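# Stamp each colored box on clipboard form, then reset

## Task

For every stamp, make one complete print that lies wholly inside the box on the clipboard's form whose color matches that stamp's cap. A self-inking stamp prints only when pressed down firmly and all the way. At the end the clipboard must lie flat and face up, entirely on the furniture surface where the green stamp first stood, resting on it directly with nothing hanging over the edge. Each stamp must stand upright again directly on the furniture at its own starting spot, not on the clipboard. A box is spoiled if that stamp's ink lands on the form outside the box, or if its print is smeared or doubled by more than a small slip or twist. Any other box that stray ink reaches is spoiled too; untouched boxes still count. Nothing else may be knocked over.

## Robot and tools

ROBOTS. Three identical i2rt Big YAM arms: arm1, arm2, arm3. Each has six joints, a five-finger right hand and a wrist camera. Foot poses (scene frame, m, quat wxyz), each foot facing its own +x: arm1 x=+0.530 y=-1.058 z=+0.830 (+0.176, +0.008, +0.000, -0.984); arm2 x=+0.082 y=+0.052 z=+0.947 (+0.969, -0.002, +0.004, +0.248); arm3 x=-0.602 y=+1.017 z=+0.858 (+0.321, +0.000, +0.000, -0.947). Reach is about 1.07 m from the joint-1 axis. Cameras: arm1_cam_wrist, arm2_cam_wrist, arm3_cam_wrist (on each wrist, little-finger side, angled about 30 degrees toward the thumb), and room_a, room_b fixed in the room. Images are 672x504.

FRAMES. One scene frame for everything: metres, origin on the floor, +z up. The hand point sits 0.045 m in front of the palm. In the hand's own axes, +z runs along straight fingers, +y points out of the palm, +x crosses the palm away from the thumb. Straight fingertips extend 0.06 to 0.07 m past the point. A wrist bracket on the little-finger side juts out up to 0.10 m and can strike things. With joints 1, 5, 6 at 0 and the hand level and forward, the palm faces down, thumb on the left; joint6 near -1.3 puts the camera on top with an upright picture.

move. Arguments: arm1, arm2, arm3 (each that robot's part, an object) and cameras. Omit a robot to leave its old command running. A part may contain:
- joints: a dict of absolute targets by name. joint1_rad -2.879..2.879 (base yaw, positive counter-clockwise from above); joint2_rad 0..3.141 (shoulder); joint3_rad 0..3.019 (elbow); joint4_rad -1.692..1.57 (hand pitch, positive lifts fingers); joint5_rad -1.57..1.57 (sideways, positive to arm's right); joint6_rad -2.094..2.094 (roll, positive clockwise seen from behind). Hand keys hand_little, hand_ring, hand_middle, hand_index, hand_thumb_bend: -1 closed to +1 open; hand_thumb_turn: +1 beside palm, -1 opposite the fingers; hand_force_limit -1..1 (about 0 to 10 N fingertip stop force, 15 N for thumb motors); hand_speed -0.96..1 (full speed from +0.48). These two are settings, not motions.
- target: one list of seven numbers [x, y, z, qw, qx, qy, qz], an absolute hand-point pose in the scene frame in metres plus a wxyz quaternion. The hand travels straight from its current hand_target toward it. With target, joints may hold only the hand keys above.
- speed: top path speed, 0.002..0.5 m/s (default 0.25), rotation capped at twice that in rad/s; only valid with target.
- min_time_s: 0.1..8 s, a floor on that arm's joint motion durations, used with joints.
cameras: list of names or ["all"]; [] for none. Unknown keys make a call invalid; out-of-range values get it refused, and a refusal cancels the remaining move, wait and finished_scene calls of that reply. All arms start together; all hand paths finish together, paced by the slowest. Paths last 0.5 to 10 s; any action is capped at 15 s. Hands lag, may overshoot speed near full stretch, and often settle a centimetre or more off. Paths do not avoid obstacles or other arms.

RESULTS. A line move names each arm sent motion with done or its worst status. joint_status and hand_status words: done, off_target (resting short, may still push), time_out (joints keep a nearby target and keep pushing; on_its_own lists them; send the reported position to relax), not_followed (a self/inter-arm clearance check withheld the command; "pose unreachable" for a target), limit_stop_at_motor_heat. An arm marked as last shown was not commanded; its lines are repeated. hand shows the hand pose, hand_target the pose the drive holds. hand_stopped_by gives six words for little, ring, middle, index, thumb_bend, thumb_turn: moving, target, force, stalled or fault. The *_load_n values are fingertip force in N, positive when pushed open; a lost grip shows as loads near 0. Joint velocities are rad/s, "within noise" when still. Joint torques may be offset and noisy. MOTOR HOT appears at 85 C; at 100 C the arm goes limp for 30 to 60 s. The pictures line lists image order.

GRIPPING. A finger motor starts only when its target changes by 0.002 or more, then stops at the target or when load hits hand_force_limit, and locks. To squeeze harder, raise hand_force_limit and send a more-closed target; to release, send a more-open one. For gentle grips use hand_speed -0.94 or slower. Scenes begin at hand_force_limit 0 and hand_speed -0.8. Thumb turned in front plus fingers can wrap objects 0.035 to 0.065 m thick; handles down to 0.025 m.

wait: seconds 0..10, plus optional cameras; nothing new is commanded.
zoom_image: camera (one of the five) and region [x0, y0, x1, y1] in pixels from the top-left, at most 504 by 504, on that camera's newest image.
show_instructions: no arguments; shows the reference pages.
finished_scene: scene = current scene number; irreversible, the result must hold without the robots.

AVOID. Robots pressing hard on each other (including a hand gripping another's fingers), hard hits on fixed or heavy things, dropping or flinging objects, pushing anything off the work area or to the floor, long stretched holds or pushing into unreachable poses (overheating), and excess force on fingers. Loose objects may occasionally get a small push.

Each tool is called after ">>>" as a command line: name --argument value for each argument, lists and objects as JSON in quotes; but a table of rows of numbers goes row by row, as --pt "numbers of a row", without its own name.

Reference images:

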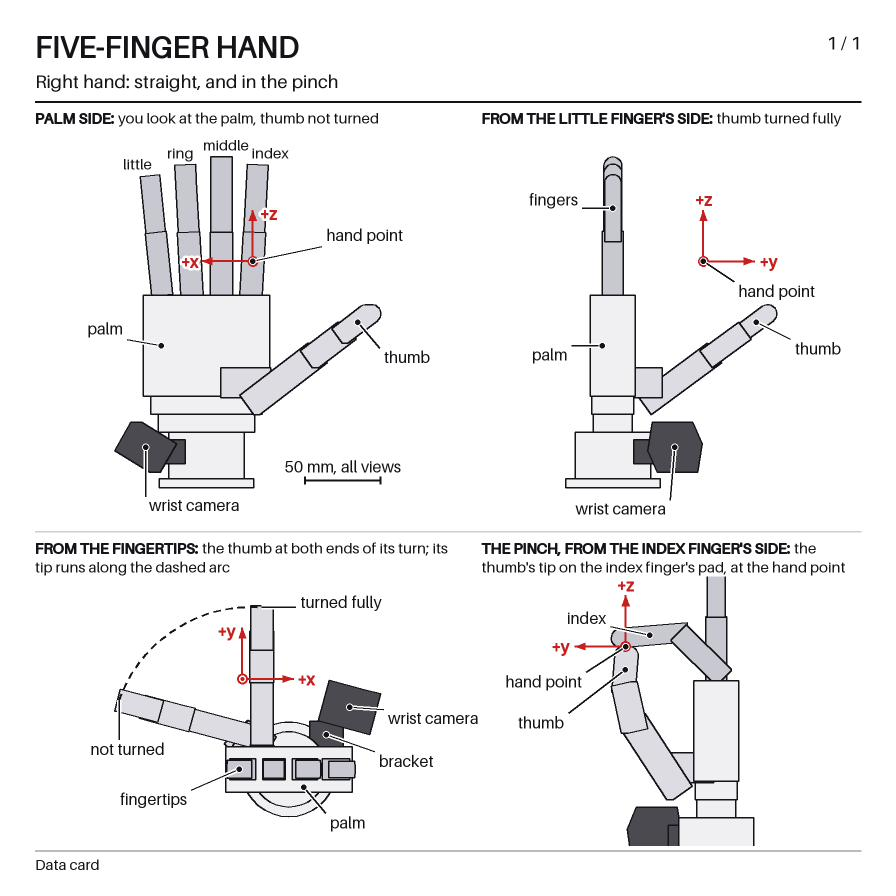

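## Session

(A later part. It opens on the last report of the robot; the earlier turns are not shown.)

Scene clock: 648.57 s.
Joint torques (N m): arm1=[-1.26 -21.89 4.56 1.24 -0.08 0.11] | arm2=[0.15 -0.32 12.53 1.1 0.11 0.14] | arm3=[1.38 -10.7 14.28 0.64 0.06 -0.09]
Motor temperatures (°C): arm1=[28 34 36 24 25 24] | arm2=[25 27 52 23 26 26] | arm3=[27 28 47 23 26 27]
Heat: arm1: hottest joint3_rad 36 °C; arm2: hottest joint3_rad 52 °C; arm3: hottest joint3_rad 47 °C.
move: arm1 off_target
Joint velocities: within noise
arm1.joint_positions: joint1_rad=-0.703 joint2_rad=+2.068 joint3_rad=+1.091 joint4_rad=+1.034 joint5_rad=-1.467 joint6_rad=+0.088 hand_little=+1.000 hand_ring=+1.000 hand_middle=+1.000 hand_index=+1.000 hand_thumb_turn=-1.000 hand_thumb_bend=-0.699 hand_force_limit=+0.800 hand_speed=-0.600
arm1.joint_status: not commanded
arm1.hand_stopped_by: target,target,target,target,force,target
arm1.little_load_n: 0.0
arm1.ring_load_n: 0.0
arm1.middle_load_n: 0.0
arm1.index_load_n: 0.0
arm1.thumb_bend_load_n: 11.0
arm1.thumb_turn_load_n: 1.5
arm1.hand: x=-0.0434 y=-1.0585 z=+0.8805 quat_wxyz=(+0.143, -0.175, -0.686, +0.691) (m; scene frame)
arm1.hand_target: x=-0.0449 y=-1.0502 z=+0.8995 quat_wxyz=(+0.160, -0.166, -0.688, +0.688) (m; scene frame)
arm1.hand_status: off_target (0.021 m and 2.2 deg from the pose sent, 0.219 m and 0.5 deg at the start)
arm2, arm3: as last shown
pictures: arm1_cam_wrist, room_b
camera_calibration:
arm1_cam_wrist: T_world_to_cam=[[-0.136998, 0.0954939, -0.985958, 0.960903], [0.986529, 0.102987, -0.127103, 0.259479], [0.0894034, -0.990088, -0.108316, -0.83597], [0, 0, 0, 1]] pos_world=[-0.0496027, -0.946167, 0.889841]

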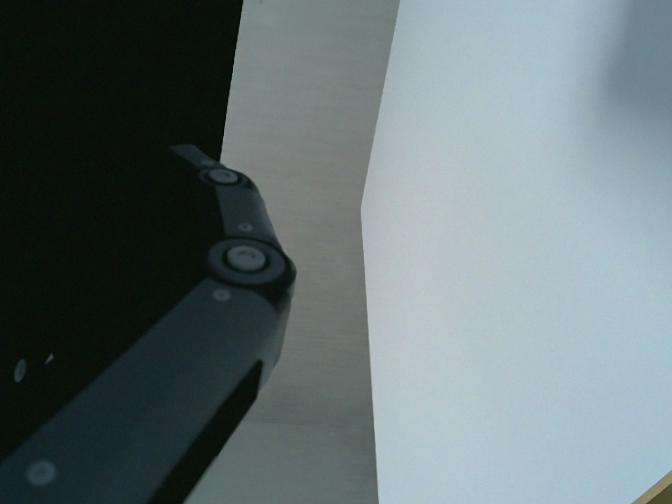

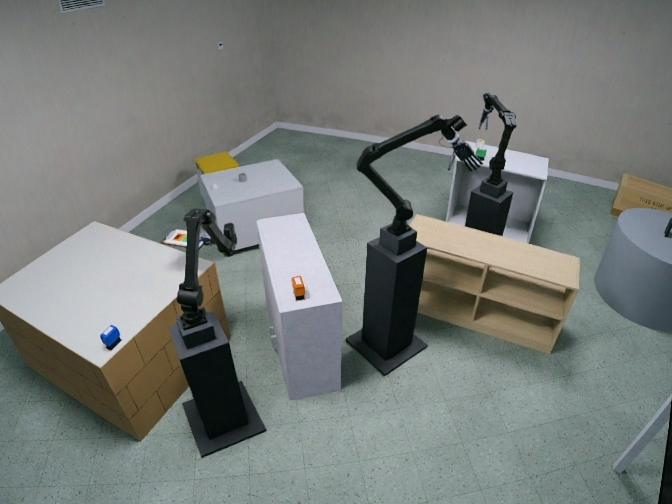

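>>> move --arm1 '{"target": [-0.035, -1.045, 1.03, 0.165, -0.166, -0.688, 0.688], "speed": 0.12}' --arm2 '{"joints": {"joint1_rad": -1.2, "joint6_rad": 0, "joint4_rad": -0.3}}'

>>> move --arm1 '{"joints": {"joint1_rad": -0.785, "joint5_rad": 0.82}, "min_time_s": 4}' --arm2 '{"joints": {"joint1_rad": -2.67, "joint5_rad": -0.92, "joint6_rad": 0, "joint4_rad": 0.6}}' --cameras '["room_a", "room_b"]'

Scene clock: 654.43 s.
Joint torques (N m): arm1=[-1.38 -20.01 8.51 1.11 -0.08 0.1] | arm2=[-1.9 -0.73 12.98 2.85 0.07 0.18] | arm3=[1.38 -10.7 14.28 0.64 0.06 -0.09]
Motor temperatures (°C): arm1=[28 34 36 24 24 24] | arm2=[25 27 52 24 26 26] | arm3=[27 28 47 23 26 27]
Heat: arm1: hottest joint3_rad 36 °C; arm2: hottest joint3_rad 52 °C; arm3: hottest joint3_rad 47 °C.
move: arm1 off_target; arm2 done
Joint velocities: within noise
arm1.joint_positions: joint1_rad=-0.721 joint2_rad=+1.795 joint3_rad=+1.084 joint4_rad=+0.763 joint5_rad=-1.477 joint6_rad=+0.104 hand_little=+1.000 hand_ring=+1.000 hand_middle=+1.000 hand_index=+1.000 hand_thumb_turn=-1.000 hand_thumb_bend=-0.699 hand_force_limit=+0.800 hand_speed=-0.600
arm1.joint_status: not commanded
arm1.hand_stopped_by: target,target,target,target,force,target
arm1.little_load_n: 0.0
arm1.ring_load_n: 0.0
arm1.middle_load_n: -0.5
arm1.index_load_n: 0.0
arm1.thumb_bend_load_n: 10.5
arm1.thumb_turn_load_n: 1.5
arm1.hand: x=-0.0288 y=-1.0550 z=+1.0018 quat_wxyz=(+0.138, -0.184, -0.684, +0.692) (m; scene frame)
arm1.hand_target: x=-0.0342 y=-1.0455 z=+1.0298 quat_wxyz=(+0.165, -0.166, -0.687, +0.688) (m; scene frame)
arm1.hand_status: off_target (0.031 m and 3.8 deg from the pose sent, 0.150 m and 2.7 deg at the start)
arm2.joint_positions: joint1_rad=-1.189 joint2_rad=+0.807 joint3_rad=+1.332 joint4_rad=-0.322 joint5_rad=+0.033 joint6_rad=-0.011 hand_little=+1.000 hand_ring=+1.000 hand_middle=+1.000 hand_index=+1.000 hand_thumb_turn=+1.000 hand_thumb_bend=+1.000 hand_force_limit=+0.000 hand_speed=-0.800
arm2.joint_status: all done
arm2.hand_stopped_by: target,target,target,target,target,target
arm2.little_load_n: 0.0
arm2.ring_load_n: 0.0
arm2.middle_load_n: 0.0
arm2.index_load_n: -0.5
arm2.thumb_bend_load_n: 0.0
arm2.thumb_turn_load_n: 0.0
arm2.hand: x=+0.4219 y=-0.1904 z=+1.5831 quat_wxyz=(-0.315, +0.265, -0.574, +0.707) (m; scene frame)
arm2.hand_target: x=+0.4075 y=-0.1827 z=+1.6274 quat_wxyz=(-0.328, +0.244, -0.546, +0.732) (m; scene frame)
arm2.hand_status: not commanded
arm3: as last shown
pictures: none

Scene clock: 658.97 s.
Joint torques (N m): arm1=[-1.2 -20.78 8.95 2.13 0.12 0.11] | arm2=[-1.73 0.21 11.36 1.01 0.59 0.11] | arm3=[1.38 -10.7 14.28 0.64 0.05 -0.09]
Motor temperatures (°C): arm1=[28 35 36 24 24 24] | arm2=[25 27 52 24 26 26] | arm3=[27 28 47 23 26 27]
Heat: arm1: hottest joint3_rad 36 °C; arm2: hottest joint3_rad 52 °C; arm3: hottest joint3_rad 47 °C.
move: arm1 done; arm2 done
Joint velocities: within noise
arm1.joint_positions: joint1_rad=-0.774 joint2_rad=+1.795 joint3_rad=+1.084 joint4_rad=+0.750 joint5_rad=+0.817 joint6_rad=+0.102 hand_little=+1.000 hand_ring=+1.000 hand_middle=+1.000 hand_index=+1.000 hand_thumb_turn=-1.000 hand_thumb_bend=-0.699 hand_force_limit=+0.800 hand_speed=-0.600
arm1.joint_status: all done
arm1.hand_stopped_by: target,target,target,target,force,target
arm1.little_load_n: 0.0
arm1.ring_load_n: 0.0
arm1.middle_load_n: 0.0
arm1.index_load_n: 0.0
arm1.thumb_bend_load_n: 10.5
arm1.thumb_turn_load_n: 1.5
arm1.hand: x=-0.0621 y=-0.6672 z=+1.0085 quat_wxyz=(+0.698, -0.695, -0.076, +0.159) (m; scene frame)
arm1.hand_target: x=-0.0624 y=-0.6581 z=+1.0495 quat_wxyz=(+0.711, -0.679, -0.054, +0.173) (m; scene frame)
arm1.hand_status: not commanded
arm2.joint_positions: joint1_rad=-2.657 joint2_rad=+0.807 joint3_rad=+1.337 joint4_rad=+0.586 joint5_rad=-0.917 joint6_rad=-0.011 hand_little=+1.000 hand_ring=+1.000 hand_middle=+1.000 hand_index=+1.000 hand_thumb_turn=+1.000 hand_thumb_bend=+1.000 hand_force_limit=+0.000 hand_speed=-0.800
arm2.joint_status: all done
arm2.hand_stopped_by: target,target,target,target,target,target
arm2.little_load_n: 0.5
arm2.ring_load_n: 0.0
arm2.middle_load_n: 0.0
arm2.index_load_n: 0.0
arm2.thumb_bend_load_n: 0.0
arm2.thumb_turn_load_n: 0.0
arm2.hand: x=+0.0826 y=-0.2617 z=+1.7171 quat_wxyz=(+0.163, +0.359, -0.313, +0.864) (m; scene frame)
arm2.hand_target: x=+0.0933 y=-0.2412 z=+1.7433 quat_wxyz=(+0.181, +0.369, -0.287, +0.865) (m; scene frame)
arm2.hand_status: not commanded
arm3: as last shown
pictures: room_a, room_b

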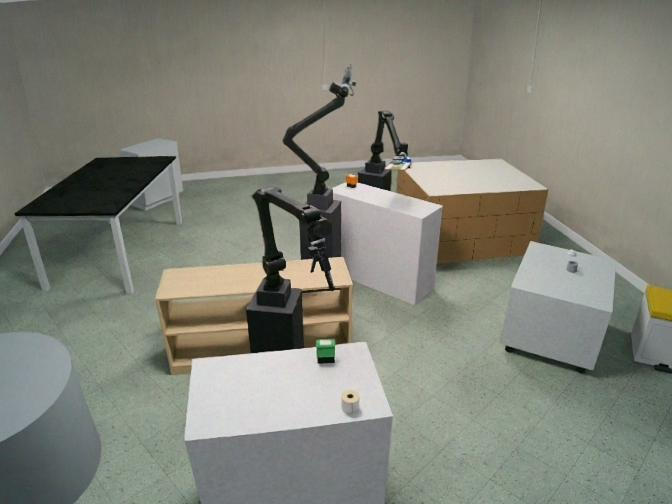

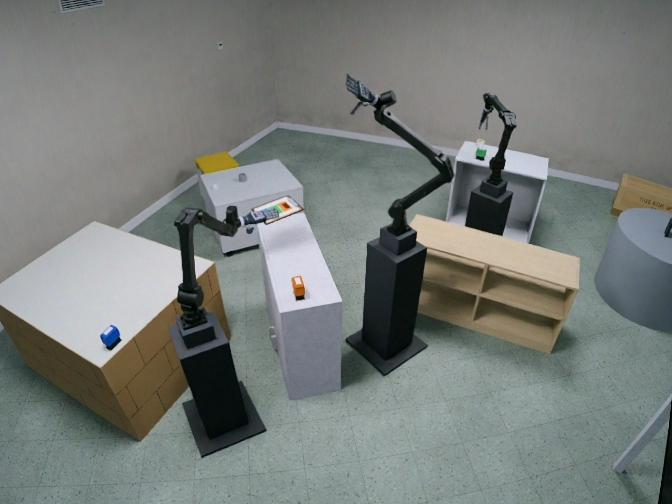

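>>> move --arm1 '{"target": [-0.056, -0.626, 1.02, 0.6984, -0.6984, -0.1106, 0.1106], "speed": 0.1}' --arm2 '{"joints": {"joint2_rad": 1.2, "joint3_rad": 0.9, "joint4_rad": 0.9, "hand_thumb_turn": -1}}' --cameras '["room_a", "room_b"]'

Scene clock: 665.87 s.
Joint torques (N m): arm1=[-1.61 -17.67 11.41 2.18 -0.03 0.08] | arm2=[-2.02 -5.6 9.89 1.92 0.43 0.11] | arm3=[1.38 -10.7 14.28 0.65 0.06 -0.08]
Motor temperatures (°C): arm1=[28 35 37 24 24 24] | arm2=[25 27 52 24 27 26] | arm3=[27 28 47 23 26 27]
Heat: arm1: hottest joint3_rad 37 °C; arm2: hottest joint3_rad 52 °C; arm3: hottest joint3_rad 47 °C.
move: arm1 off_target; arm2 done
Joint velocities: within noise
arm1.joint_positions: joint1_rad=-0.821 joint2_rad=+1.795 joint3_rad=+1.101 joint4_rad=+0.638 joint5_rad=+0.778 joint6_rad=+0.019 hand_little=+1.000 hand_ring=+1.000 hand_middle=+1.000 hand_index=+1.000 hand_thumb_turn=-1.000 hand_thumb_bend=-0.699 hand_force_limit=+0.800 hand_speed=-0.600
arm1.joint_status: not commanded
arm1.hand_stopped_by: target,target,target,target,force,target
arm1.little_load_n: 0.0
arm1.ring_load_n: 0.0
arm1.middle_load_n: -0.5
arm1.index_load_n: 0.0
arm1.thumb_bend_load_n: 10.5
arm1.thumb_turn_load_n: 1.5
arm1.hand: x=-0.0436 y=-0.6424 z=+0.9889 quat_wxyz=(+0.685, -0.710, -0.129, +0.099) (m; scene frame)
arm1.hand_target: x=-0.0540 y=-0.6274 z=+1.0205 quat_wxyz=(+0.699, -0.698, -0.111, +0.111) (m; scene frame)
arm1.hand_status: off_target (0.037 m and 3.3 deg from the pose sent, 0.043 m and 6.8 deg at the start)
arm2.joint_positions: joint1_rad=-2.660 joint2_rad=+1.204 joint3_rad=+0.882 joint4_rad=+0.885 joint5_rad=-0.919 joint6_rad=-0.010 hand_little=+1.000 hand_ring=+1.000 hand_middle=+1.000 hand_index=+1.000 hand_thumb_turn=-1.000 hand_thumb_bend=+1.000 hand_force_limit=+0.000 hand_speed=-0.800
arm2.joint_status: all done
arm2.hand_stopped_by: target,target,target,target,target,target
arm2.little_load_n: 0.0
arm2.ring_load_n: 0.0
arm2.middle_load_n: 0.0
arm2.index_load_n: 0.0
arm2.thumb_bend_load_n: 0.0
arm2.thumb_turn_load_n: 0.0
arm2.hand: x=-0.0412 y=-0.4460 z=+1.3761 quat_wxyz=(+0.029, +0.252, -0.523, +0.814) (m; scene frame)
arm2.hand_target: x=-0.0454 y=-0.4438 z=+1.3904 quat_wxyz=(+0.038, +0.255, -0.513, +0.819) (m; scene frame)
arm2.hand_status: not commanded
arm3: as last shown
arm3.middle_load_n: -0.5
arm3.thumb_turn_load_n: -0.5
pictures: room_a, room_b

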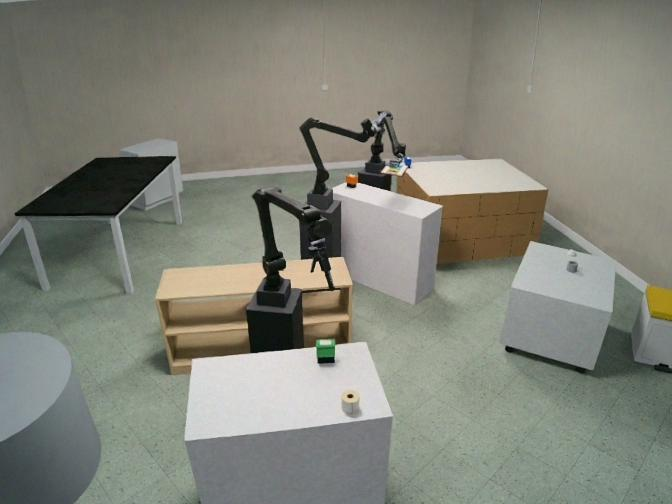

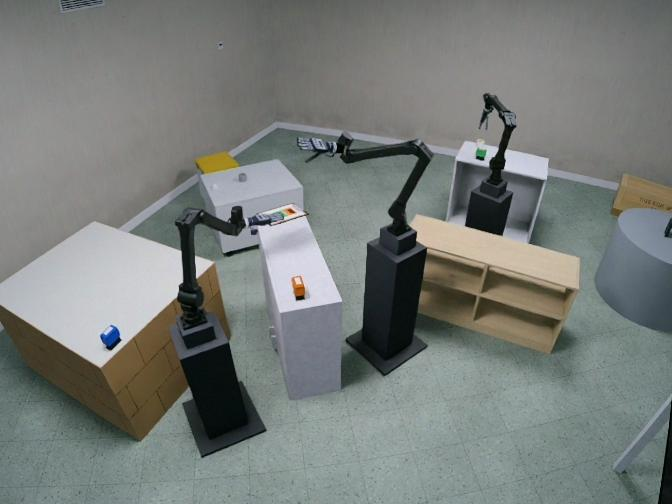

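>>> move --arm1 '{"target": [0.006, -0.625, 1.022, 0.7129, -0.6836, -0.1083, 0.1129], "speed": 0.1}' --arm2 '{"target": [-0.080, -0.381, 1.23, -0.144, 0.144, -0.6923, 0.6923], "speed": 0.15, "joints": {"hand_thumb_turn": -1}}' --cameras '["room_a", "room_b", "arm2_cam_wrist"]'

Scene clock: 673.77 s.
Joint torques (N m): arm1=[-1.49 -19.96 6.68 3.37 -0.07 0.11] | arm2=[-2.08 -4.6 8.39 0.99 -0.14 -0.02] | arm3=[1.38 -10.7 14.28 0.64 0.06 -0.09]
Motor temperatures (°C): arm1=[28 35 38 24 24 24] | arm2=[25 27 52 24 27 26] | arm3=[27 28 47 23 26 27]
Heat: arm1: hottest joint3_rad 38 °C; arm2: hottest joint3_rad 52 °C; arm3: hottest joint3_rad 47 °C.
move: arm1 off_target; arm2 done
Joint velocities: within noise
arm1.joint_positions: joint1_rad=-0.876 joint2_rad=+1.742 joint3_rad=+0.980 joint4_rad=+0.742 joint5_rad=+0.723 joint6_rad=-0.017 hand_little=+1.000 hand_ring=+1.000 hand_middle=+1.000 hand_index=+1.000 hand_thumb_turn=-1.000 hand_thumb_bend=-0.699 hand_force_limit=+0.800 hand_speed=-0.600
arm1.joint_status: not commanded
arm1.hand_stopped_by: target,target,target,target,force,target
arm1.little_load_n: 0.0
arm1.ring_load_n: 0.0
arm1.middle_load_n: 0.0
arm1.index_load_n: 0.0
arm1.thumb_bend_load_n: 11.0
arm1.thumb_turn_load_n: 1.5
arm1.hand: x=+0.0020 y=-0.6326 z=+0.9847 quat_wxyz=(+0.694, -0.701, -0.132, +0.097) (m; scene frame)
arm1.hand_target: x=+0.0063 y=-0.6253 z=+1.0213 quat_wxyz=(+0.713, -0.684, -0.108, +0.113) (m; scene frame)
arm1.hand_status: off_target (0.038 m and 4.4 deg from the pose sent, 0.062 m and 5.3 deg at the start)
arm2.joint_positions: joint1_rad=-2.846 joint2_rad=+1.238 joint3_rad=+0.778 joint4_rad=+0.463 joint5_rad=-1.192 joint6_rad=+0.013 hand_little=+1.000 hand_ring=+1.000 hand_middle=+1.000 hand_index=+1.000 hand_thumb_turn=-1.000 hand_thumb_bend=+1.000 hand_force_limit=+0.000 hand_speed=-0.800
arm2.joint_status: all done
arm2.hand_stopped_by: target,target,target,target,target,target
arm2.little_load_n: 0.0
arm2.ring_load_n: 0.0
arm2.middle_load_n: 0.0
arm2.index_load_n: 0.0
arm2.thumb_bend_load_n: 0.0
arm2.thumb_turn_load_n: 0.0
arm2.hand: x=-0.0735 y=-0.3821 z=+1.2317 quat_wxyz=(-0.148, +0.146, -0.691, +0.693) (m; scene frame)
arm2.hand_target: x=-0.0800 y=-0.3810 z=+1.2300 quat_wxyz=(-0.144, +0.144, -0.692, +0.692) (m; scene frame)
arm2.hand_status: done (0.007 m and 0.6 deg from the pose sent, 0.165 m and 33.5 deg at the start)
arm3: as last shown
arm3.middle_load_n: 0.0
arm3.thumb_turn_load_n: 0.0
pictures: arm2_cam_wrist, room_a, room_b
camera_calibration:
arm2_cam_wrist: T_world_to_cam=[[-0.240356, -0.0606981, -0.968785, 1.14698], [0.535292, 0.824282, -0.184451, 0.58015], [0.809748, -0.562917, -0.16563, 0.161262], [0, 0, 0, 1]] pos_world=[-0.165447, -0.31781, 1.2449]

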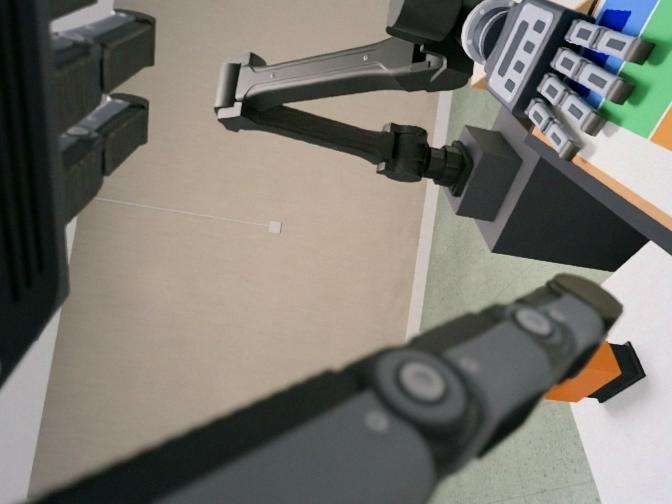

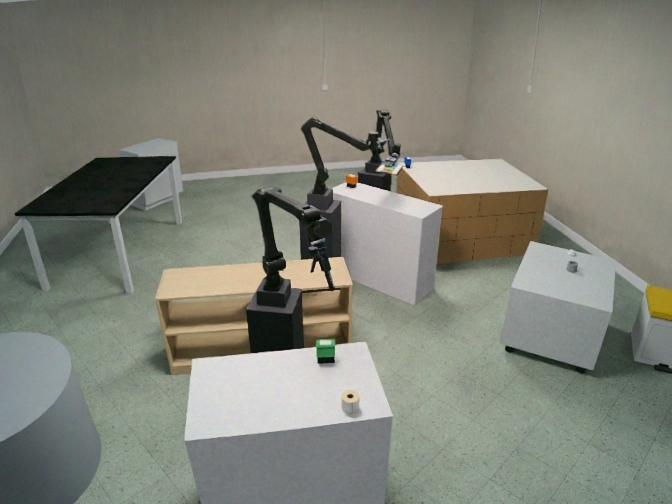

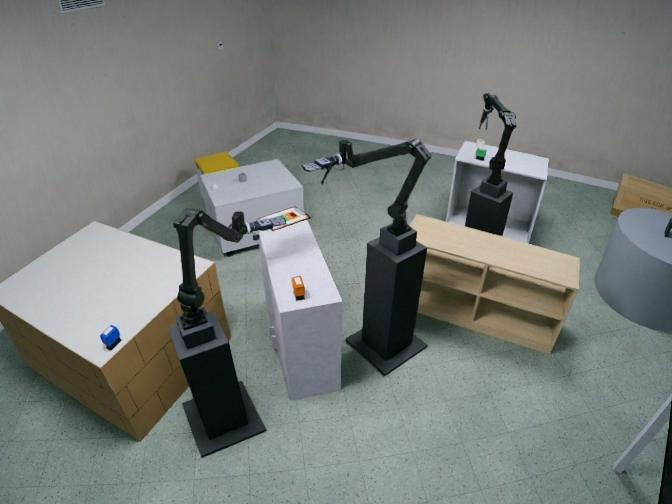

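>>> move --arm2 '{"target": [-0.087, -0.398, 1.02, -0.144, 0.144, -0.6923, 0.6923], "speed": 0.12}' --cameras '["room_a", "room_b", "arm2_cam_wrist"]'

>>> zoom_image --camera "room_b" --region '[220, 150, 400, 285]'

>>> zoom_image --camera "room_a" --region '[330, 110, 450, 200]'

Scene clock: 681.63 s.
Joint torques (N m): arm1=[-1.03 -19.55 6.6 3.4 -0.05 0.1] | arm2=[-0.09 -6.89 4.29 2.17 0.13 0.15] | arm3=[1.38 -10.7 14.28 0.64 0.06 -0.09]
Motor temperatures (°C): arm1=[28 35 38 24 24 24] | arm2=[25 27 50 24 26 26] | arm3=[27 28 47 23 26 27]
Heat: arm1: hottest joint3_rad 38 °C; arm2: hottest joint3_rad 50 °C; arm3: hottest joint3_rad 47 °C.
move: arm2 done
Joint velocities: within noise
arm1, arm3: as last shown
arm2.joint_positions: joint1_rad=-2.846 joint2_rad=+1.793 joint3_rad=+0.626 joint4_rad=+1.146 joint5_rad=-1.181 joint6_rad=-0.012 hand_little=+1.000 hand_ring=+1.000 hand_middle=+1.000 hand_index=+1.000 hand_thumb_turn=-1.000 hand_thumb_bend=+1.000 hand_force_limit=+0.000 hand_speed=-0.800
arm2.joint_status: not commanded
arm2.hand_stopped_by: target,target,target,target,target,target
arm2.little_load_n: 0.0
arm2.ring_load_n: -0.5
arm2.middle_load_n: 0.0
arm2.index_load_n: 0.0
arm2.thumb_bend_load_n: 0.0
arm2.thumb_turn_load_n: 0.0
arm2.hand: x=-0.0888 y=-0.3961 z=+1.0210 quat_wxyz=(-0.143, +0.144, -0.694, +0.691) (m; scene frame)
arm2.hand_target: x=-0.0871 y=-0.3979 z=+1.0200 quat_wxyz=(-0.144, +0.144, -0.693, +0.692) (m; scene frame)
arm2.hand_status: done (0.003 m and 0.3 deg from the pose sent, 0.213 m and 0.6 deg at the start)
pictures: arm2_cam_wrist, room_a, room_b
camera_calibration:
arm2_cam_wrist: T_world_to_cam=[[-0.247915, -0.0519237, -0.967389, 0.939641], [0.542749, 0.819696, -0.183088, 0.558526], [0.802472, -0.57044, -0.175033, 0.136775], [0, 0, 0, 1]] pos_world=[-0.179947, -0.33101, 1.0352]

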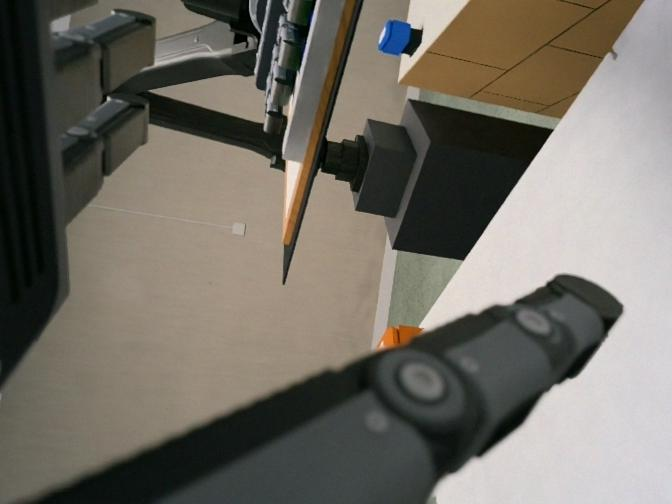

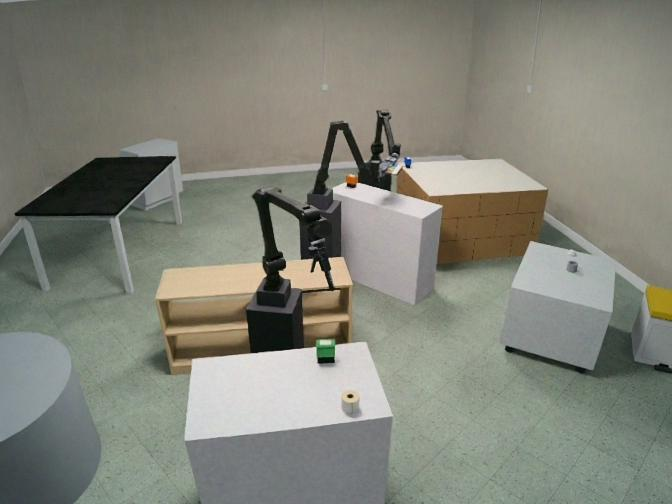

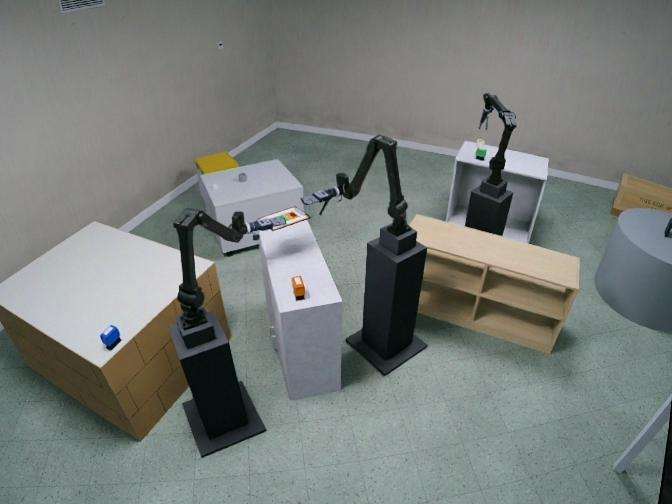

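Scaled by 2.800 from the camera's 672x504 image, which has a finer 960x720 frame.

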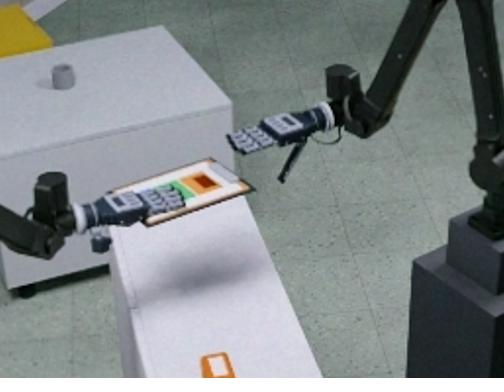

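Scaled by 4.200 from the camera's 672x504 image, which has a finer 960x720 frame.

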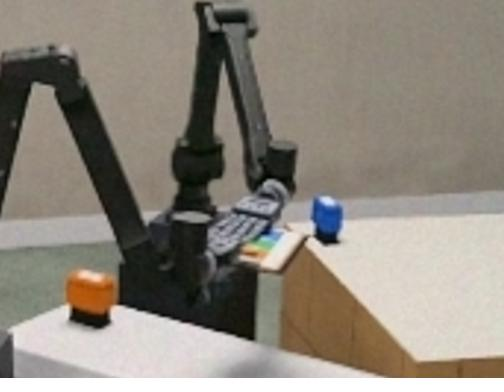

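>>> zoom_image --camera "room_b" --region '[235, 195, 325, 245]'

>>> zoom_image --camera "arm2_cam_wrist" --region '[200, 0, 440, 300]'

Scaled by 5.600 from the camera's 672x504 image, which has a finer 960x720 frame.

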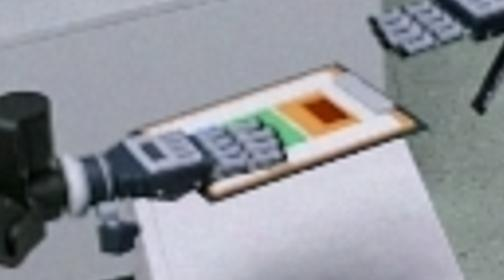

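Scaled by 1.680 from the camera's 672x504 image, which has a finer 960x720 frame.

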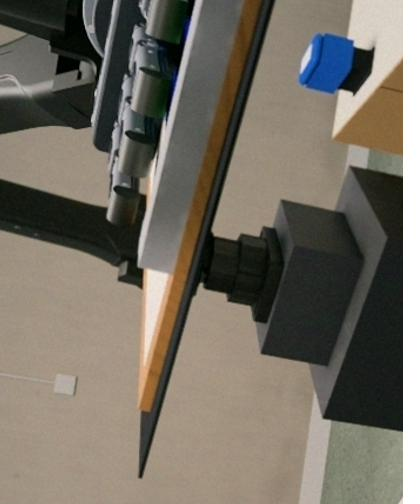

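>>> move --arm2 '{"target": [-0.115, -0.410, 0.985, -0.1507, 0.1507, -0.6909, 0.6909], "speed": 0.1}' --cameras '["arm2_cam_wrist"]'

Scene clock: 696.53 s.
Joint torques (N m): arm1=[-1.38 -19.6 6.61 3.38 -0.06 0.11] | arm2=[-1.73 -8.53 5.9 2.15 -0.15 0.09] | arm3=[1.38 -10.7 14.28 0.64 0.06 -0.09]
Motor temperatures (°C): arm1=[28 34 39 24 24 24] | arm2=[25 27 47 24 26 26] | arm3=[27 28 48 23 26 27]
Heat: arm1: hottest joint3_rad 39 °C; arm2: hottest joint3_rad 47 °C; arm3: hottest joint3_rad 48 °C.
move: arm2 off_target
Joint velocities: within noise
arm1, arm3: as last shown
arm1.thumb_bend_load_n: 10.5
arm1.thumb_turn_load_n: 2.0
arm2.joint_positions: joint1_rad=-2.859 joint2_rad=+1.944 joint3_rad=+0.691 joint4_rad=+1.200 joint5_rad=-1.223 joint6_rad=-0.012 hand_little=+1.000 hand_ring=+1.000 hand_middle=+1.000 hand_index=+1.000 hand_thumb_turn=-1.000 hand_thumb_bend=+1.000 hand_force_limit=+0.000 hand_speed=-0.800
arm2.joint_status: not commanded
arm2.hand_stopped_by: target,target,target,target,target,target
arm2.little_load_n: 0.0
arm2.ring_load_n: -0.5
arm2.middle_load_n: 0.0
arm2.index_load_n: 0.0
arm2.thumb_bend_load_n: 0.0
arm2.thumb_turn_load_n: 0.0
arm2.hand: x=-0.1013 y=-0.4031 z=+0.9797 quat_wxyz=(-0.162, +0.144, -0.698, +0.683) (m; scene frame)
arm2.hand_target: x=-0.1149 y=-0.4095 z=+0.9852 quat_wxyz=(-0.150, +0.151, -0.691, +0.691) (m; scene frame)
arm2.hand_status: off_target (0.016 m and 1.9 deg from the pose sent, 0.047 m and 1.3 deg at the start)
pictures: arm2_cam_wrist
camera_calibration:
arm2_cam_wrist: T_world_to_cam=[[-0.223818, -0.0374995, -0.973909, 0.911006], [0.522987, 0.838591, -0.152479, 0.539087], [0.822429, -0.543469, -0.16808, 0.141795], [0, 0, 0, 1]] pos_world=[-0.194652, -0.34085, 0.993269]

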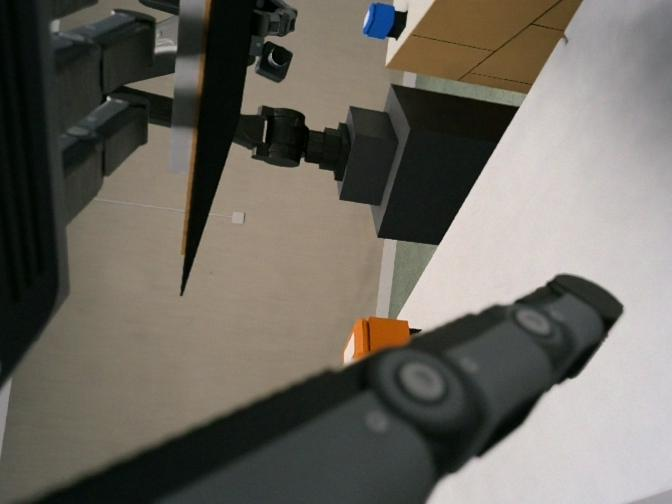

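>>> move --arm2 '{"target": [-0.082, -0.485, 0.992, -0.1507, 0.1507, -0.6909, 0.6909], "speed": 0.06}' --cameras '["arm2_cam_wrist", "room_b", "room_a"]'

>>> zoom_image --camera "room_b" --region '[235, 185, 345, 245]'

>>> zoom_image --camera "room_a" --region '[340, 120, 430, 190]'

Scene clock: 700.40 s.
Joint torques (N m): arm1=[-1.2 -20.01 6.61 3.36 -0.06 0.1] | arm2=[-0.26 -9.11 6.78 1.16 0.16 0.15] | arm3=[1.38 -10.7 14.28 0.64 0.06 -0.09]
Motor temperatures (°C): arm1=[28 34 39 24 24 24] | arm2=[25 27 47 24 26 26] | arm3=[27 28 48 23 26 27]
Heat: arm1: hottest joint3_rad 39 °C; arm2: hottest joint3_rad 47 °C; arm3: hottest joint3_rad 48 °C.
move: arm2 off_target
Joint velocities: within noise
arm1: as last shown
arm2.joint_positions: joint1_rad=-2.715 joint2_rad=+1.967 joint3_rad=+0.788 joint4_rad=+1.156 joint5_rad=-1.064 joint6_rad=-0.008 hand_little=+1.000 hand_ring=+1.000 hand_middle=+1.000 hand_index=+1.000 hand_thumb_turn=-1.000 hand_thumb_bend=+1.000 hand_force_limit=+0.000 hand_speed=-0.800
arm2.joint_status: not commanded
arm2.hand_stopped_by: target,target,target,target,target,target
arm2.little_load_n: 0.0
arm2.ring_load_n: 0.0
arm2.middle_load_n: 0.0
arm2.index_load_n: 0.0
arm2.thumb_bend_load_n: 0.0
arm2.thumb_turn_load_n: 0.0
arm2.hand: x=-0.0799 y=-0.4722 z=+0.9875 quat_wxyz=(-0.149, +0.147, -0.695, +0.688) (m; scene frame)
arm2.hand_target: x=-0.0819 y=-0.4846 z=+0.9922 quat_wxyz=(-0.150, +0.151, -0.691, +0.691) (m; scene frame)
arm2.hand_status: off_target (0.014 m and 0.7 deg from the pose sent, 0.085 m and 2.0 deg at the start)
arm3.joint_positions: joint1_rad=-0.796 joint2_rad=+1.340 joint3_rad=+1.379 joint4_rad=-1.078 joint5_rad=+0.005 joint6_rad=-1.230 hand_little=+1.000 hand_ring=+1.000 hand_middle=+1.000 hand_index=+1.000 hand_thumb_turn=+1.000 hand_thumb_bend=+1.000 hand_force_limit=+0.000 hand_speed=-0.800
arm3.joint_status: not commanded
arm3.hand_stopped_by: target,target,target,target,target,target
arm3.little_load_n: 0.5
arm3.ring_load_n: 0.0
arm3.middle_load_n: 0.0
arm3.index_load_n: 0.0
arm3.thumb_bend_load_n: 0.0
arm3.thumb_turn_load_n: 0.0
arm3.hand: x=-1.0663 y=+1.1321 z=+1.1317 quat_wxyz=(+0.262, -0.232, -0.937, +0.024) (m; scene frame)
arm3.hand_target: x=-1.0792 y=+1.1297 z=+1.1500 quat_wxyz=(+0.279, -0.223, -0.934, +0.024) (m; scene frame)
arm3.hand_status: not commanded
pictures: arm2_cam_wrist, room_a, room_b
camera_calibration:
arm2_cam_wrist: T_world_to_cam=[[-0.243706, -0.0501456, -0.968552, 0.90788], [0.531816, 0.828222, -0.176695, 0.606772], [0.811036, -0.558153, -0.175174, 0.0870569], [0, 0, 0, 1]] pos_world=[-0.172042, -0.408424, 1.00179]

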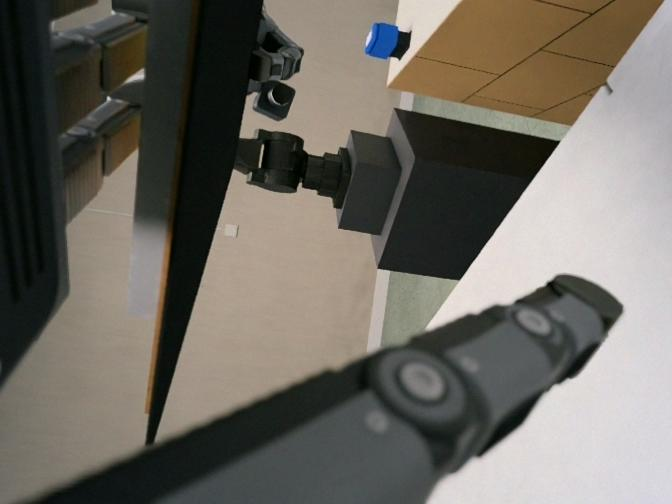

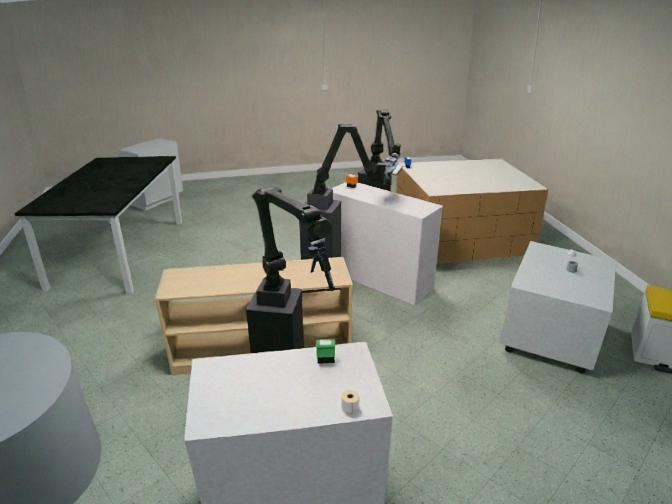

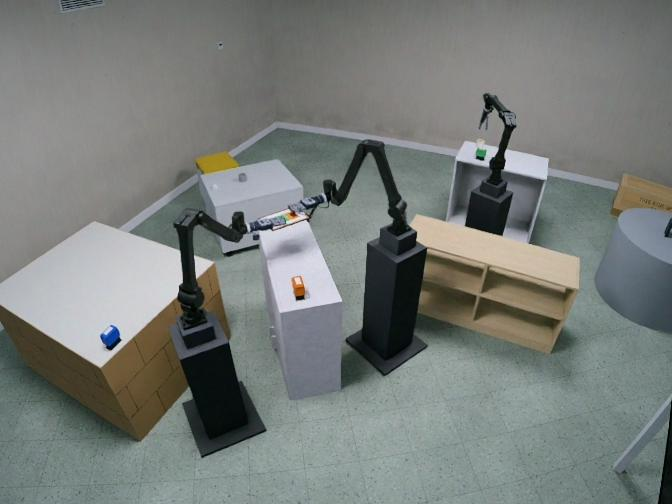

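Scaled by 4.582 from the camera's 672x504 image, which has a finer 960x720 frame.

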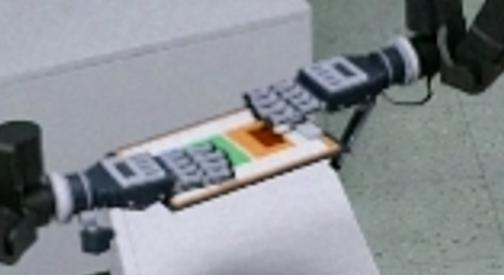

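Scaled by 5.600 from the camera's 672x504 image, which has a finer 960x720 frame.

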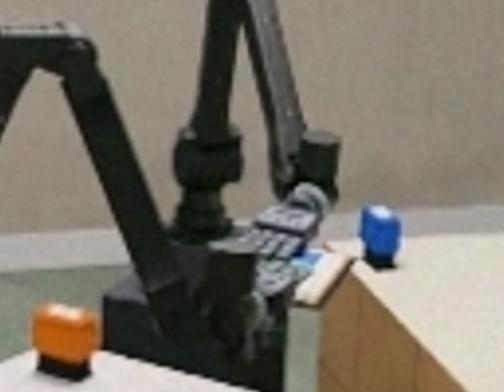

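>>> zoom_image --camera "room_b" --region '[280, 190, 335, 231]'

Scaled by 9.164 from the camera's 672x504 image, which has a finer 960x720 frame.

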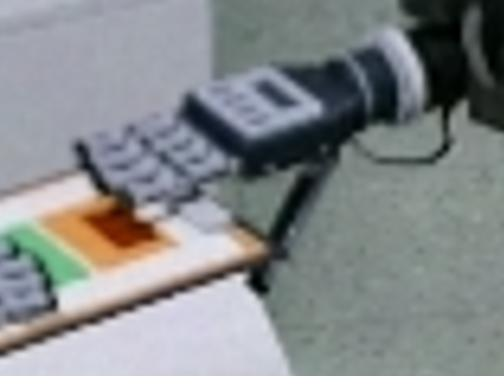

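>>> move --arm2 '{"target": [-0.071, -0.513, 0.992, -0.1507, 0.1507, -0.6909, 0.6909], "speed": 0.06}' --cameras '["arm2_cam_wrist", "room_b", "room_a"]'

>>> zoom_image --camera "room_b" --region '[280, 190, 335, 231]'

Scene clock: 707.90 s.
Joint torques (N m): arm1=[-1.44 -19.96 6.63 3.33 -0.05 0.1] | arm2=[0.62 -9.41 7.24 1.02 0.19 0.14] | arm3=[1.38 -10.7 14.28 0.65 0.06 -0.09]
Motor temperatures (°C): arm1=[28 34 39 24 24 24] | arm2=[25 27 46 24 26 26] | arm3=[27 28 48 23 26 27]
Heat: arm1: hottest joint3_rad 39 °C; arm2: hottest joint3_rad 46 °C; arm3: hottest joint3_rad 48 °C.
move: arm2 off_target
Joint velocities: within noise
arm1, arm3: as last shown
arm1.thumb_bend_load_n: 11.0
arm1.thumb_turn_load_n: 1.5
arm2.joint_positions: joint1_rad=-2.661 joint2_rad=+1.989 joint3_rad=+0.836 joint4_rad=+1.128 joint5_rad=-1.011 joint6_rad=-0.007 hand_little=+1.000 hand_ring=+1.000 hand_middle=+1.000 hand_index=+1.000 hand_thumb_turn=-1.000 hand_thumb_bend=+1.000 hand_force_limit=+0.000 hand_speed=-0.800
arm2.joint_status: not commanded
arm2.hand_stopped_by: target,target,target,target,target,target
arm2.little_load_n: 0.0
arm2.ring_load_n: 0.0
arm2.middle_load_n: 0.0
arm2.index_load_n: 0.0
arm2.thumb_bend_load_n: 0.0
arm2.thumb_turn_load_n: 0.0
arm2.hand: x=-0.0692 y=-0.4995 z=+0.9867 quat_wxyz=(-0.150, +0.147, -0.695, +0.687) (m; scene frame)
arm2.hand_target: x=-0.0707 y=-0.5125 z=+0.9922 quat_wxyz=(-0.151, +0.151, -0.691, +0.691) (m; scene frame)
arm2.hand_status: off_target (0.015 m and 0.8 deg from the pose sent, 0.042 m and 0.7 deg at the start)
arm3.little_load_n: 0.0
pictures: arm2_cam_wrist, room_a, room_b
camera_calibration:
arm2_cam_wrist: T_world_to_cam=[[-0.243373, -0.0483492, -0.968727, 0.909422], [0.531547, 0.828774, -0.174905, 0.622111], [0.811312, -0.557491, -0.176001, 0.0642038], [0, 0, 0, 1]] pos_world=[-0.161442, -0.435827, 1.00109]

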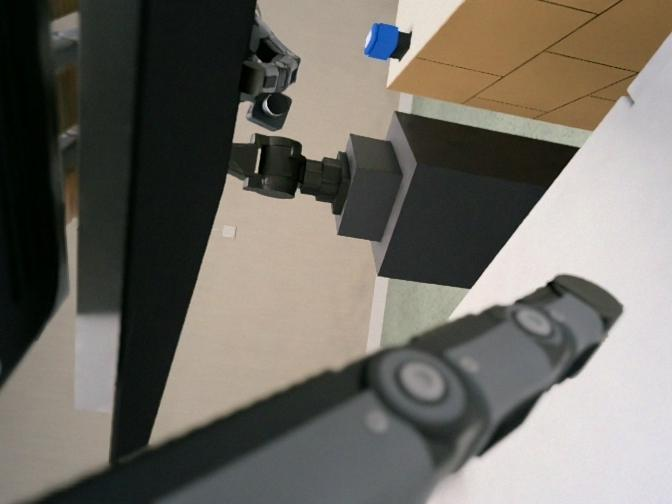

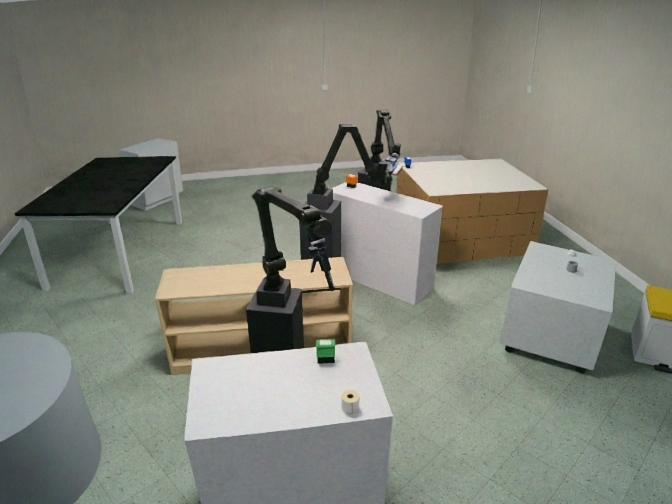

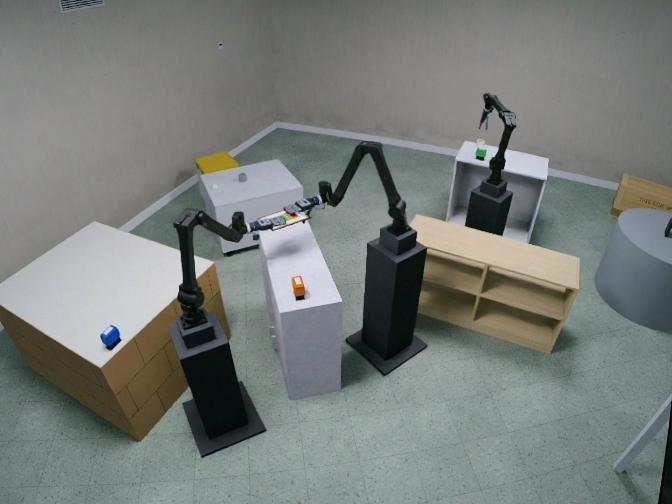

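Scaled by 9.164 from the camera's 672x504 image, which has a finer 960x720 frame.

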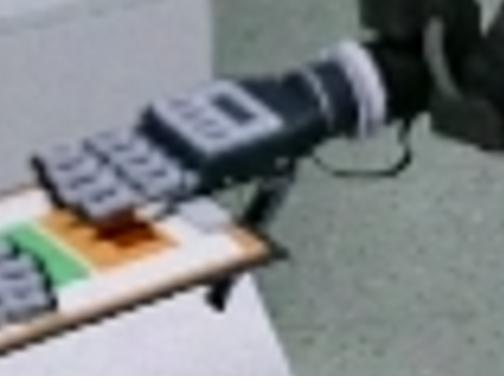

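>>> move --arm2 '{"joints": {"hand_thumb_bend": -0.98, "hand_speed": -0.6, "hand_force_limit": 0.05}}' --cameras '["arm2_cam_wrist"]'

Scene clock: 713.50 s.
Joint torques (N m): arm1=[-1.2 -19.55 6.75 3.23 -0.03 0.12] | arm2=[0.21 -10.11 7.13 1.13 0.14 0.08] | arm3=[1.38 -10.7 14.28 0.65 0.06 -0.09]
Motor temperatures (°C): arm1=[28 34 39 24 24 24] | arm2=[25 27 46 24 26 26] | arm3=[27 28 48 23 26 27]
Heat: arm1: hottest joint3_rad 39 °C; arm2: hottest joint3_rad 46 °C; arm3: hottest joint3_rad 48 °C.
move: arm2 off_target
Joint velocities: within noise
arm1, arm3: as last shown
arm1.joint_positions: joint1_rad=-0.878 joint2_rad=+1.738 joint3_rad=+0.980 joint4_rad=+0.747 joint5_rad=+0.722 joint6_rad=-0.017 hand_little=+1.000 hand_ring=+1.000 hand_middle=+1.000 hand_index=+1.000 hand_thumb_turn=-1.000 hand_thumb_bend=-0.698 hand_force_limit=+0.800 hand_speed=-0.600
arm1.little_load_n: -0.5
arm1.thumb_bend_load_n: 12.5
arm1.thumb_turn_load_n: 2.0
arm1.hand: x=+0.0021 y=-0.6320 z=+0.9880 quat_wxyz=(+0.696, -0.699, -0.130, +0.099) (m; scene frame)
arm1.hand_target: x=+0.0063 y=-0.6253 z=+1.0213 quat_wxyz=(+0.713, -0.684, -0.109, +0.113) (m; scene frame)
arm2.joint_positions: joint1_rad=-2.661 joint2_rad=+1.993 joint3_rad=+0.836 joint4_rad=+1.124 joint5_rad=-1.011 joint6_rad=+0.003 hand_little=+1.000 hand_ring=+1.000 hand_middle=+1.000 hand_index=+1.000 hand_thumb_turn=-1.000 hand_thumb_bend=-0.513 hand_force_limit=+0.050 hand_speed=-0.600
arm2.joint_status: hand_thumb_bend off_target (ended at -0.513, target -0.980); the others done
arm2.hand_stopped_by: target,target,target,target,force,target
arm2.little_load_n: 0.0
arm2.ring_load_n: -0.5
arm2.middle_load_n: 0.0
arm2.index_load_n: -0.5
arm2.thumb_bend_load_n: 6.0
arm2.thumb_turn_load_n: 0.5
arm2.hand: x=-0.0683 y=-0.4989 z=+0.9845 quat_wxyz=(-0.155, +0.142, -0.698, +0.685) (m; scene frame)
arm2.hand_target: x=-0.0708 y=-0.5125 z=+0.9922 quat_wxyz=(-0.151, +0.151, -0.691, +0.691) (m; scene frame)
arm2.hand_status: not commanded
pictures: arm2_cam_wrist
camera_calibration:
arm2_cam_wrist: T_world_to_cam=[[-0.230645, -0.0381953, -0.972288, 0.91693], [0.533536, 0.83066, -0.159196, 0.606254], [0.813721, -0.555468, -0.171209, 0.0598257], [0, 0, 0, 1]] pos_world=[-0.160654, -0.435337, 0.998276]

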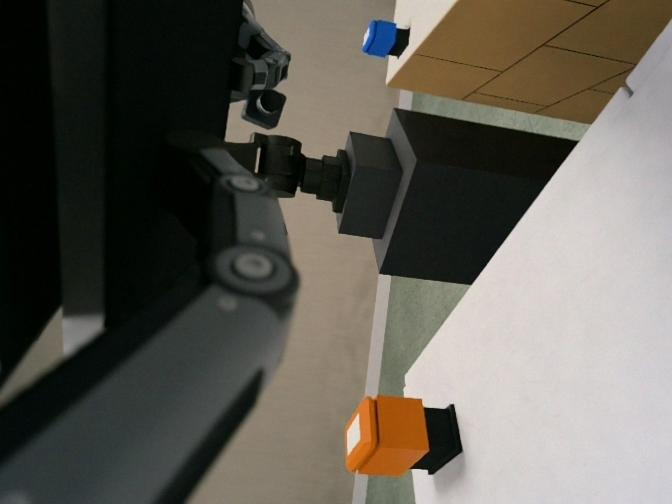

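>>> move --arm2 '{"joints": {"hand_thumb_bend": -1.0, "hand_force_limit": 0.7}}' --cameras '["arm2_cam_wrist", "room_b"]'

>>> zoom_image --camera "room_b" --region '[235, 185, 345, 245]'

Scene clock: 714.50 s.
Joint torques (N m): arm1=[-0.91 -19.14 6.65 3.21 -0.05 0.1] | arm2=[-0.03 -9.7 7.19 1.46 0.16 0.02] | arm3=[1.38 -10.7 14.28 0.64 0.06 -0.09]
Motor temperatures (°C): arm1=[28 34 39 24 24 24] | arm2=[25 28 46 24 26 26] | arm3=[27 28 48 23 26 27]
Heat: arm1: hottest joint3_rad 39 °C; arm2: hottest joint3_rad 46 °C; arm3: hottest joint3_rad 48 °C.
move: arm2 off_target
Joint velocities: within noise
arm1, arm3: as last shown
arm1.little_load_n: 0.0
arm1.thumb_bend_load_n: 13.5
arm1.hand: x=+0.0023 y=-0.6318 z=+0.9885 quat_wxyz=(+0.696, -0.699, -0.129, +0.099) (m; scene frame)
arm1.hand_target: x=+0.0064 y=-0.6253 z=+1.0212 quat_wxyz=(+0.713, -0.684, -0.109, +0.112) (m; scene frame)
arm2.joint_positions: joint1_rad=-2.661 joint2_rad=+1.994 joint3_rad=+0.836 joint4_rad=+1.122 joint5_rad=-1.011 joint6_rad=+0.006 hand_little=+1.000 hand_ring=+1.000 hand_middle=+1.000 hand_index=+1.000 hand_thumb_turn=-1.000 hand_thumb_bend=-0.540 hand_force_limit=+0.700 hand_speed=-0.600
arm2.joint_status: hand_thumb_bend off_target (ended at -0.540, target -1.000); the others done
arm2.hand_stopped_by: target,target,target,target,force,target
arm2.little_load_n: 0.0
arm2.ring_load_n: 0.0
arm2.middle_load_n: 0.0
arm2.index_load_n: 0.0
arm2.thumb_bend_load_n: 15.5
arm2.thumb_turn_load_n: 1.5
arm2.hand: x=-0.0679 y=-0.4986 z=+0.9835 quat_wxyz=(-0.157, +0.140, -0.699, +0.684) (m; scene frame)
arm2.hand_target: x=-0.0708 y=-0.5125 z=+0.9922 quat_wxyz=(-0.151, +0.151, -0.691, +0.691) (m; scene frame)
arm2.hand_status: not commanded
pictures: arm2_cam_wrist, room_b
camera_calibration:
arm2_cam_wrist: T_world_to_cam=[[-0.225693, -0.0339883, -0.973605, 0.919868], [0.53435, 0.831321, -0.15289, 0.599887], [0.814575, -0.554752, -0.169462, 0.0582113], [0, 0, 0, 1]] pos_world=[-0.160359, -0.435141, 0.99717]

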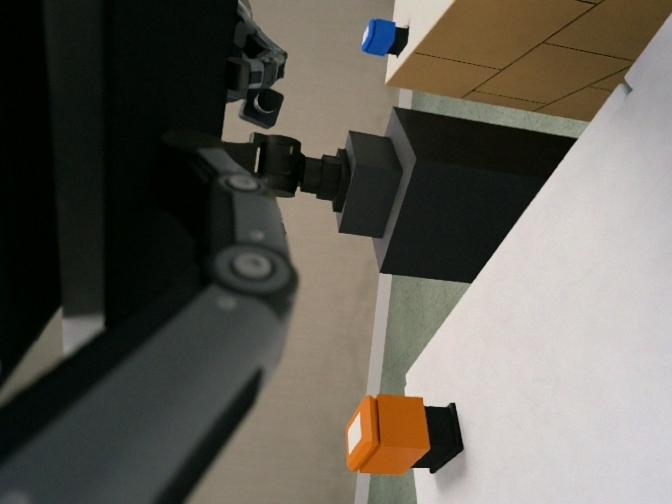

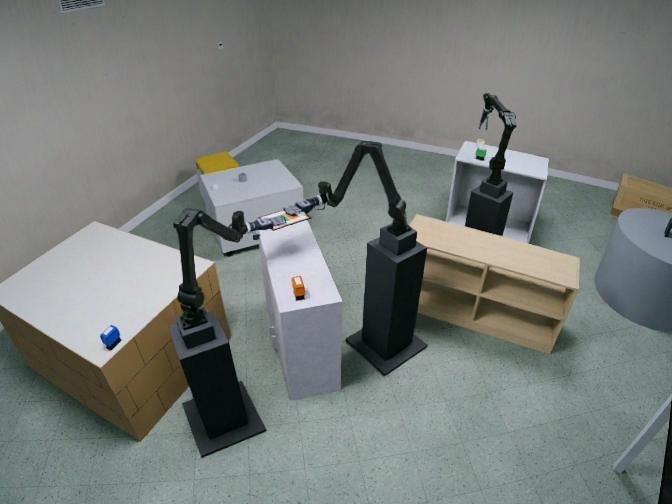

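Scaled by 4.582 from the camera's 672x504 image, which has a finer 960x720 frame.

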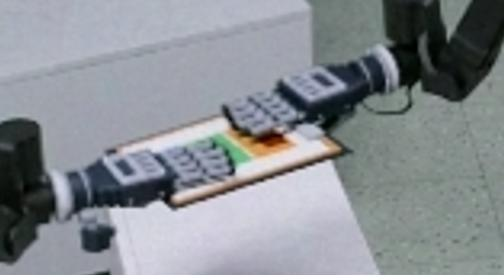

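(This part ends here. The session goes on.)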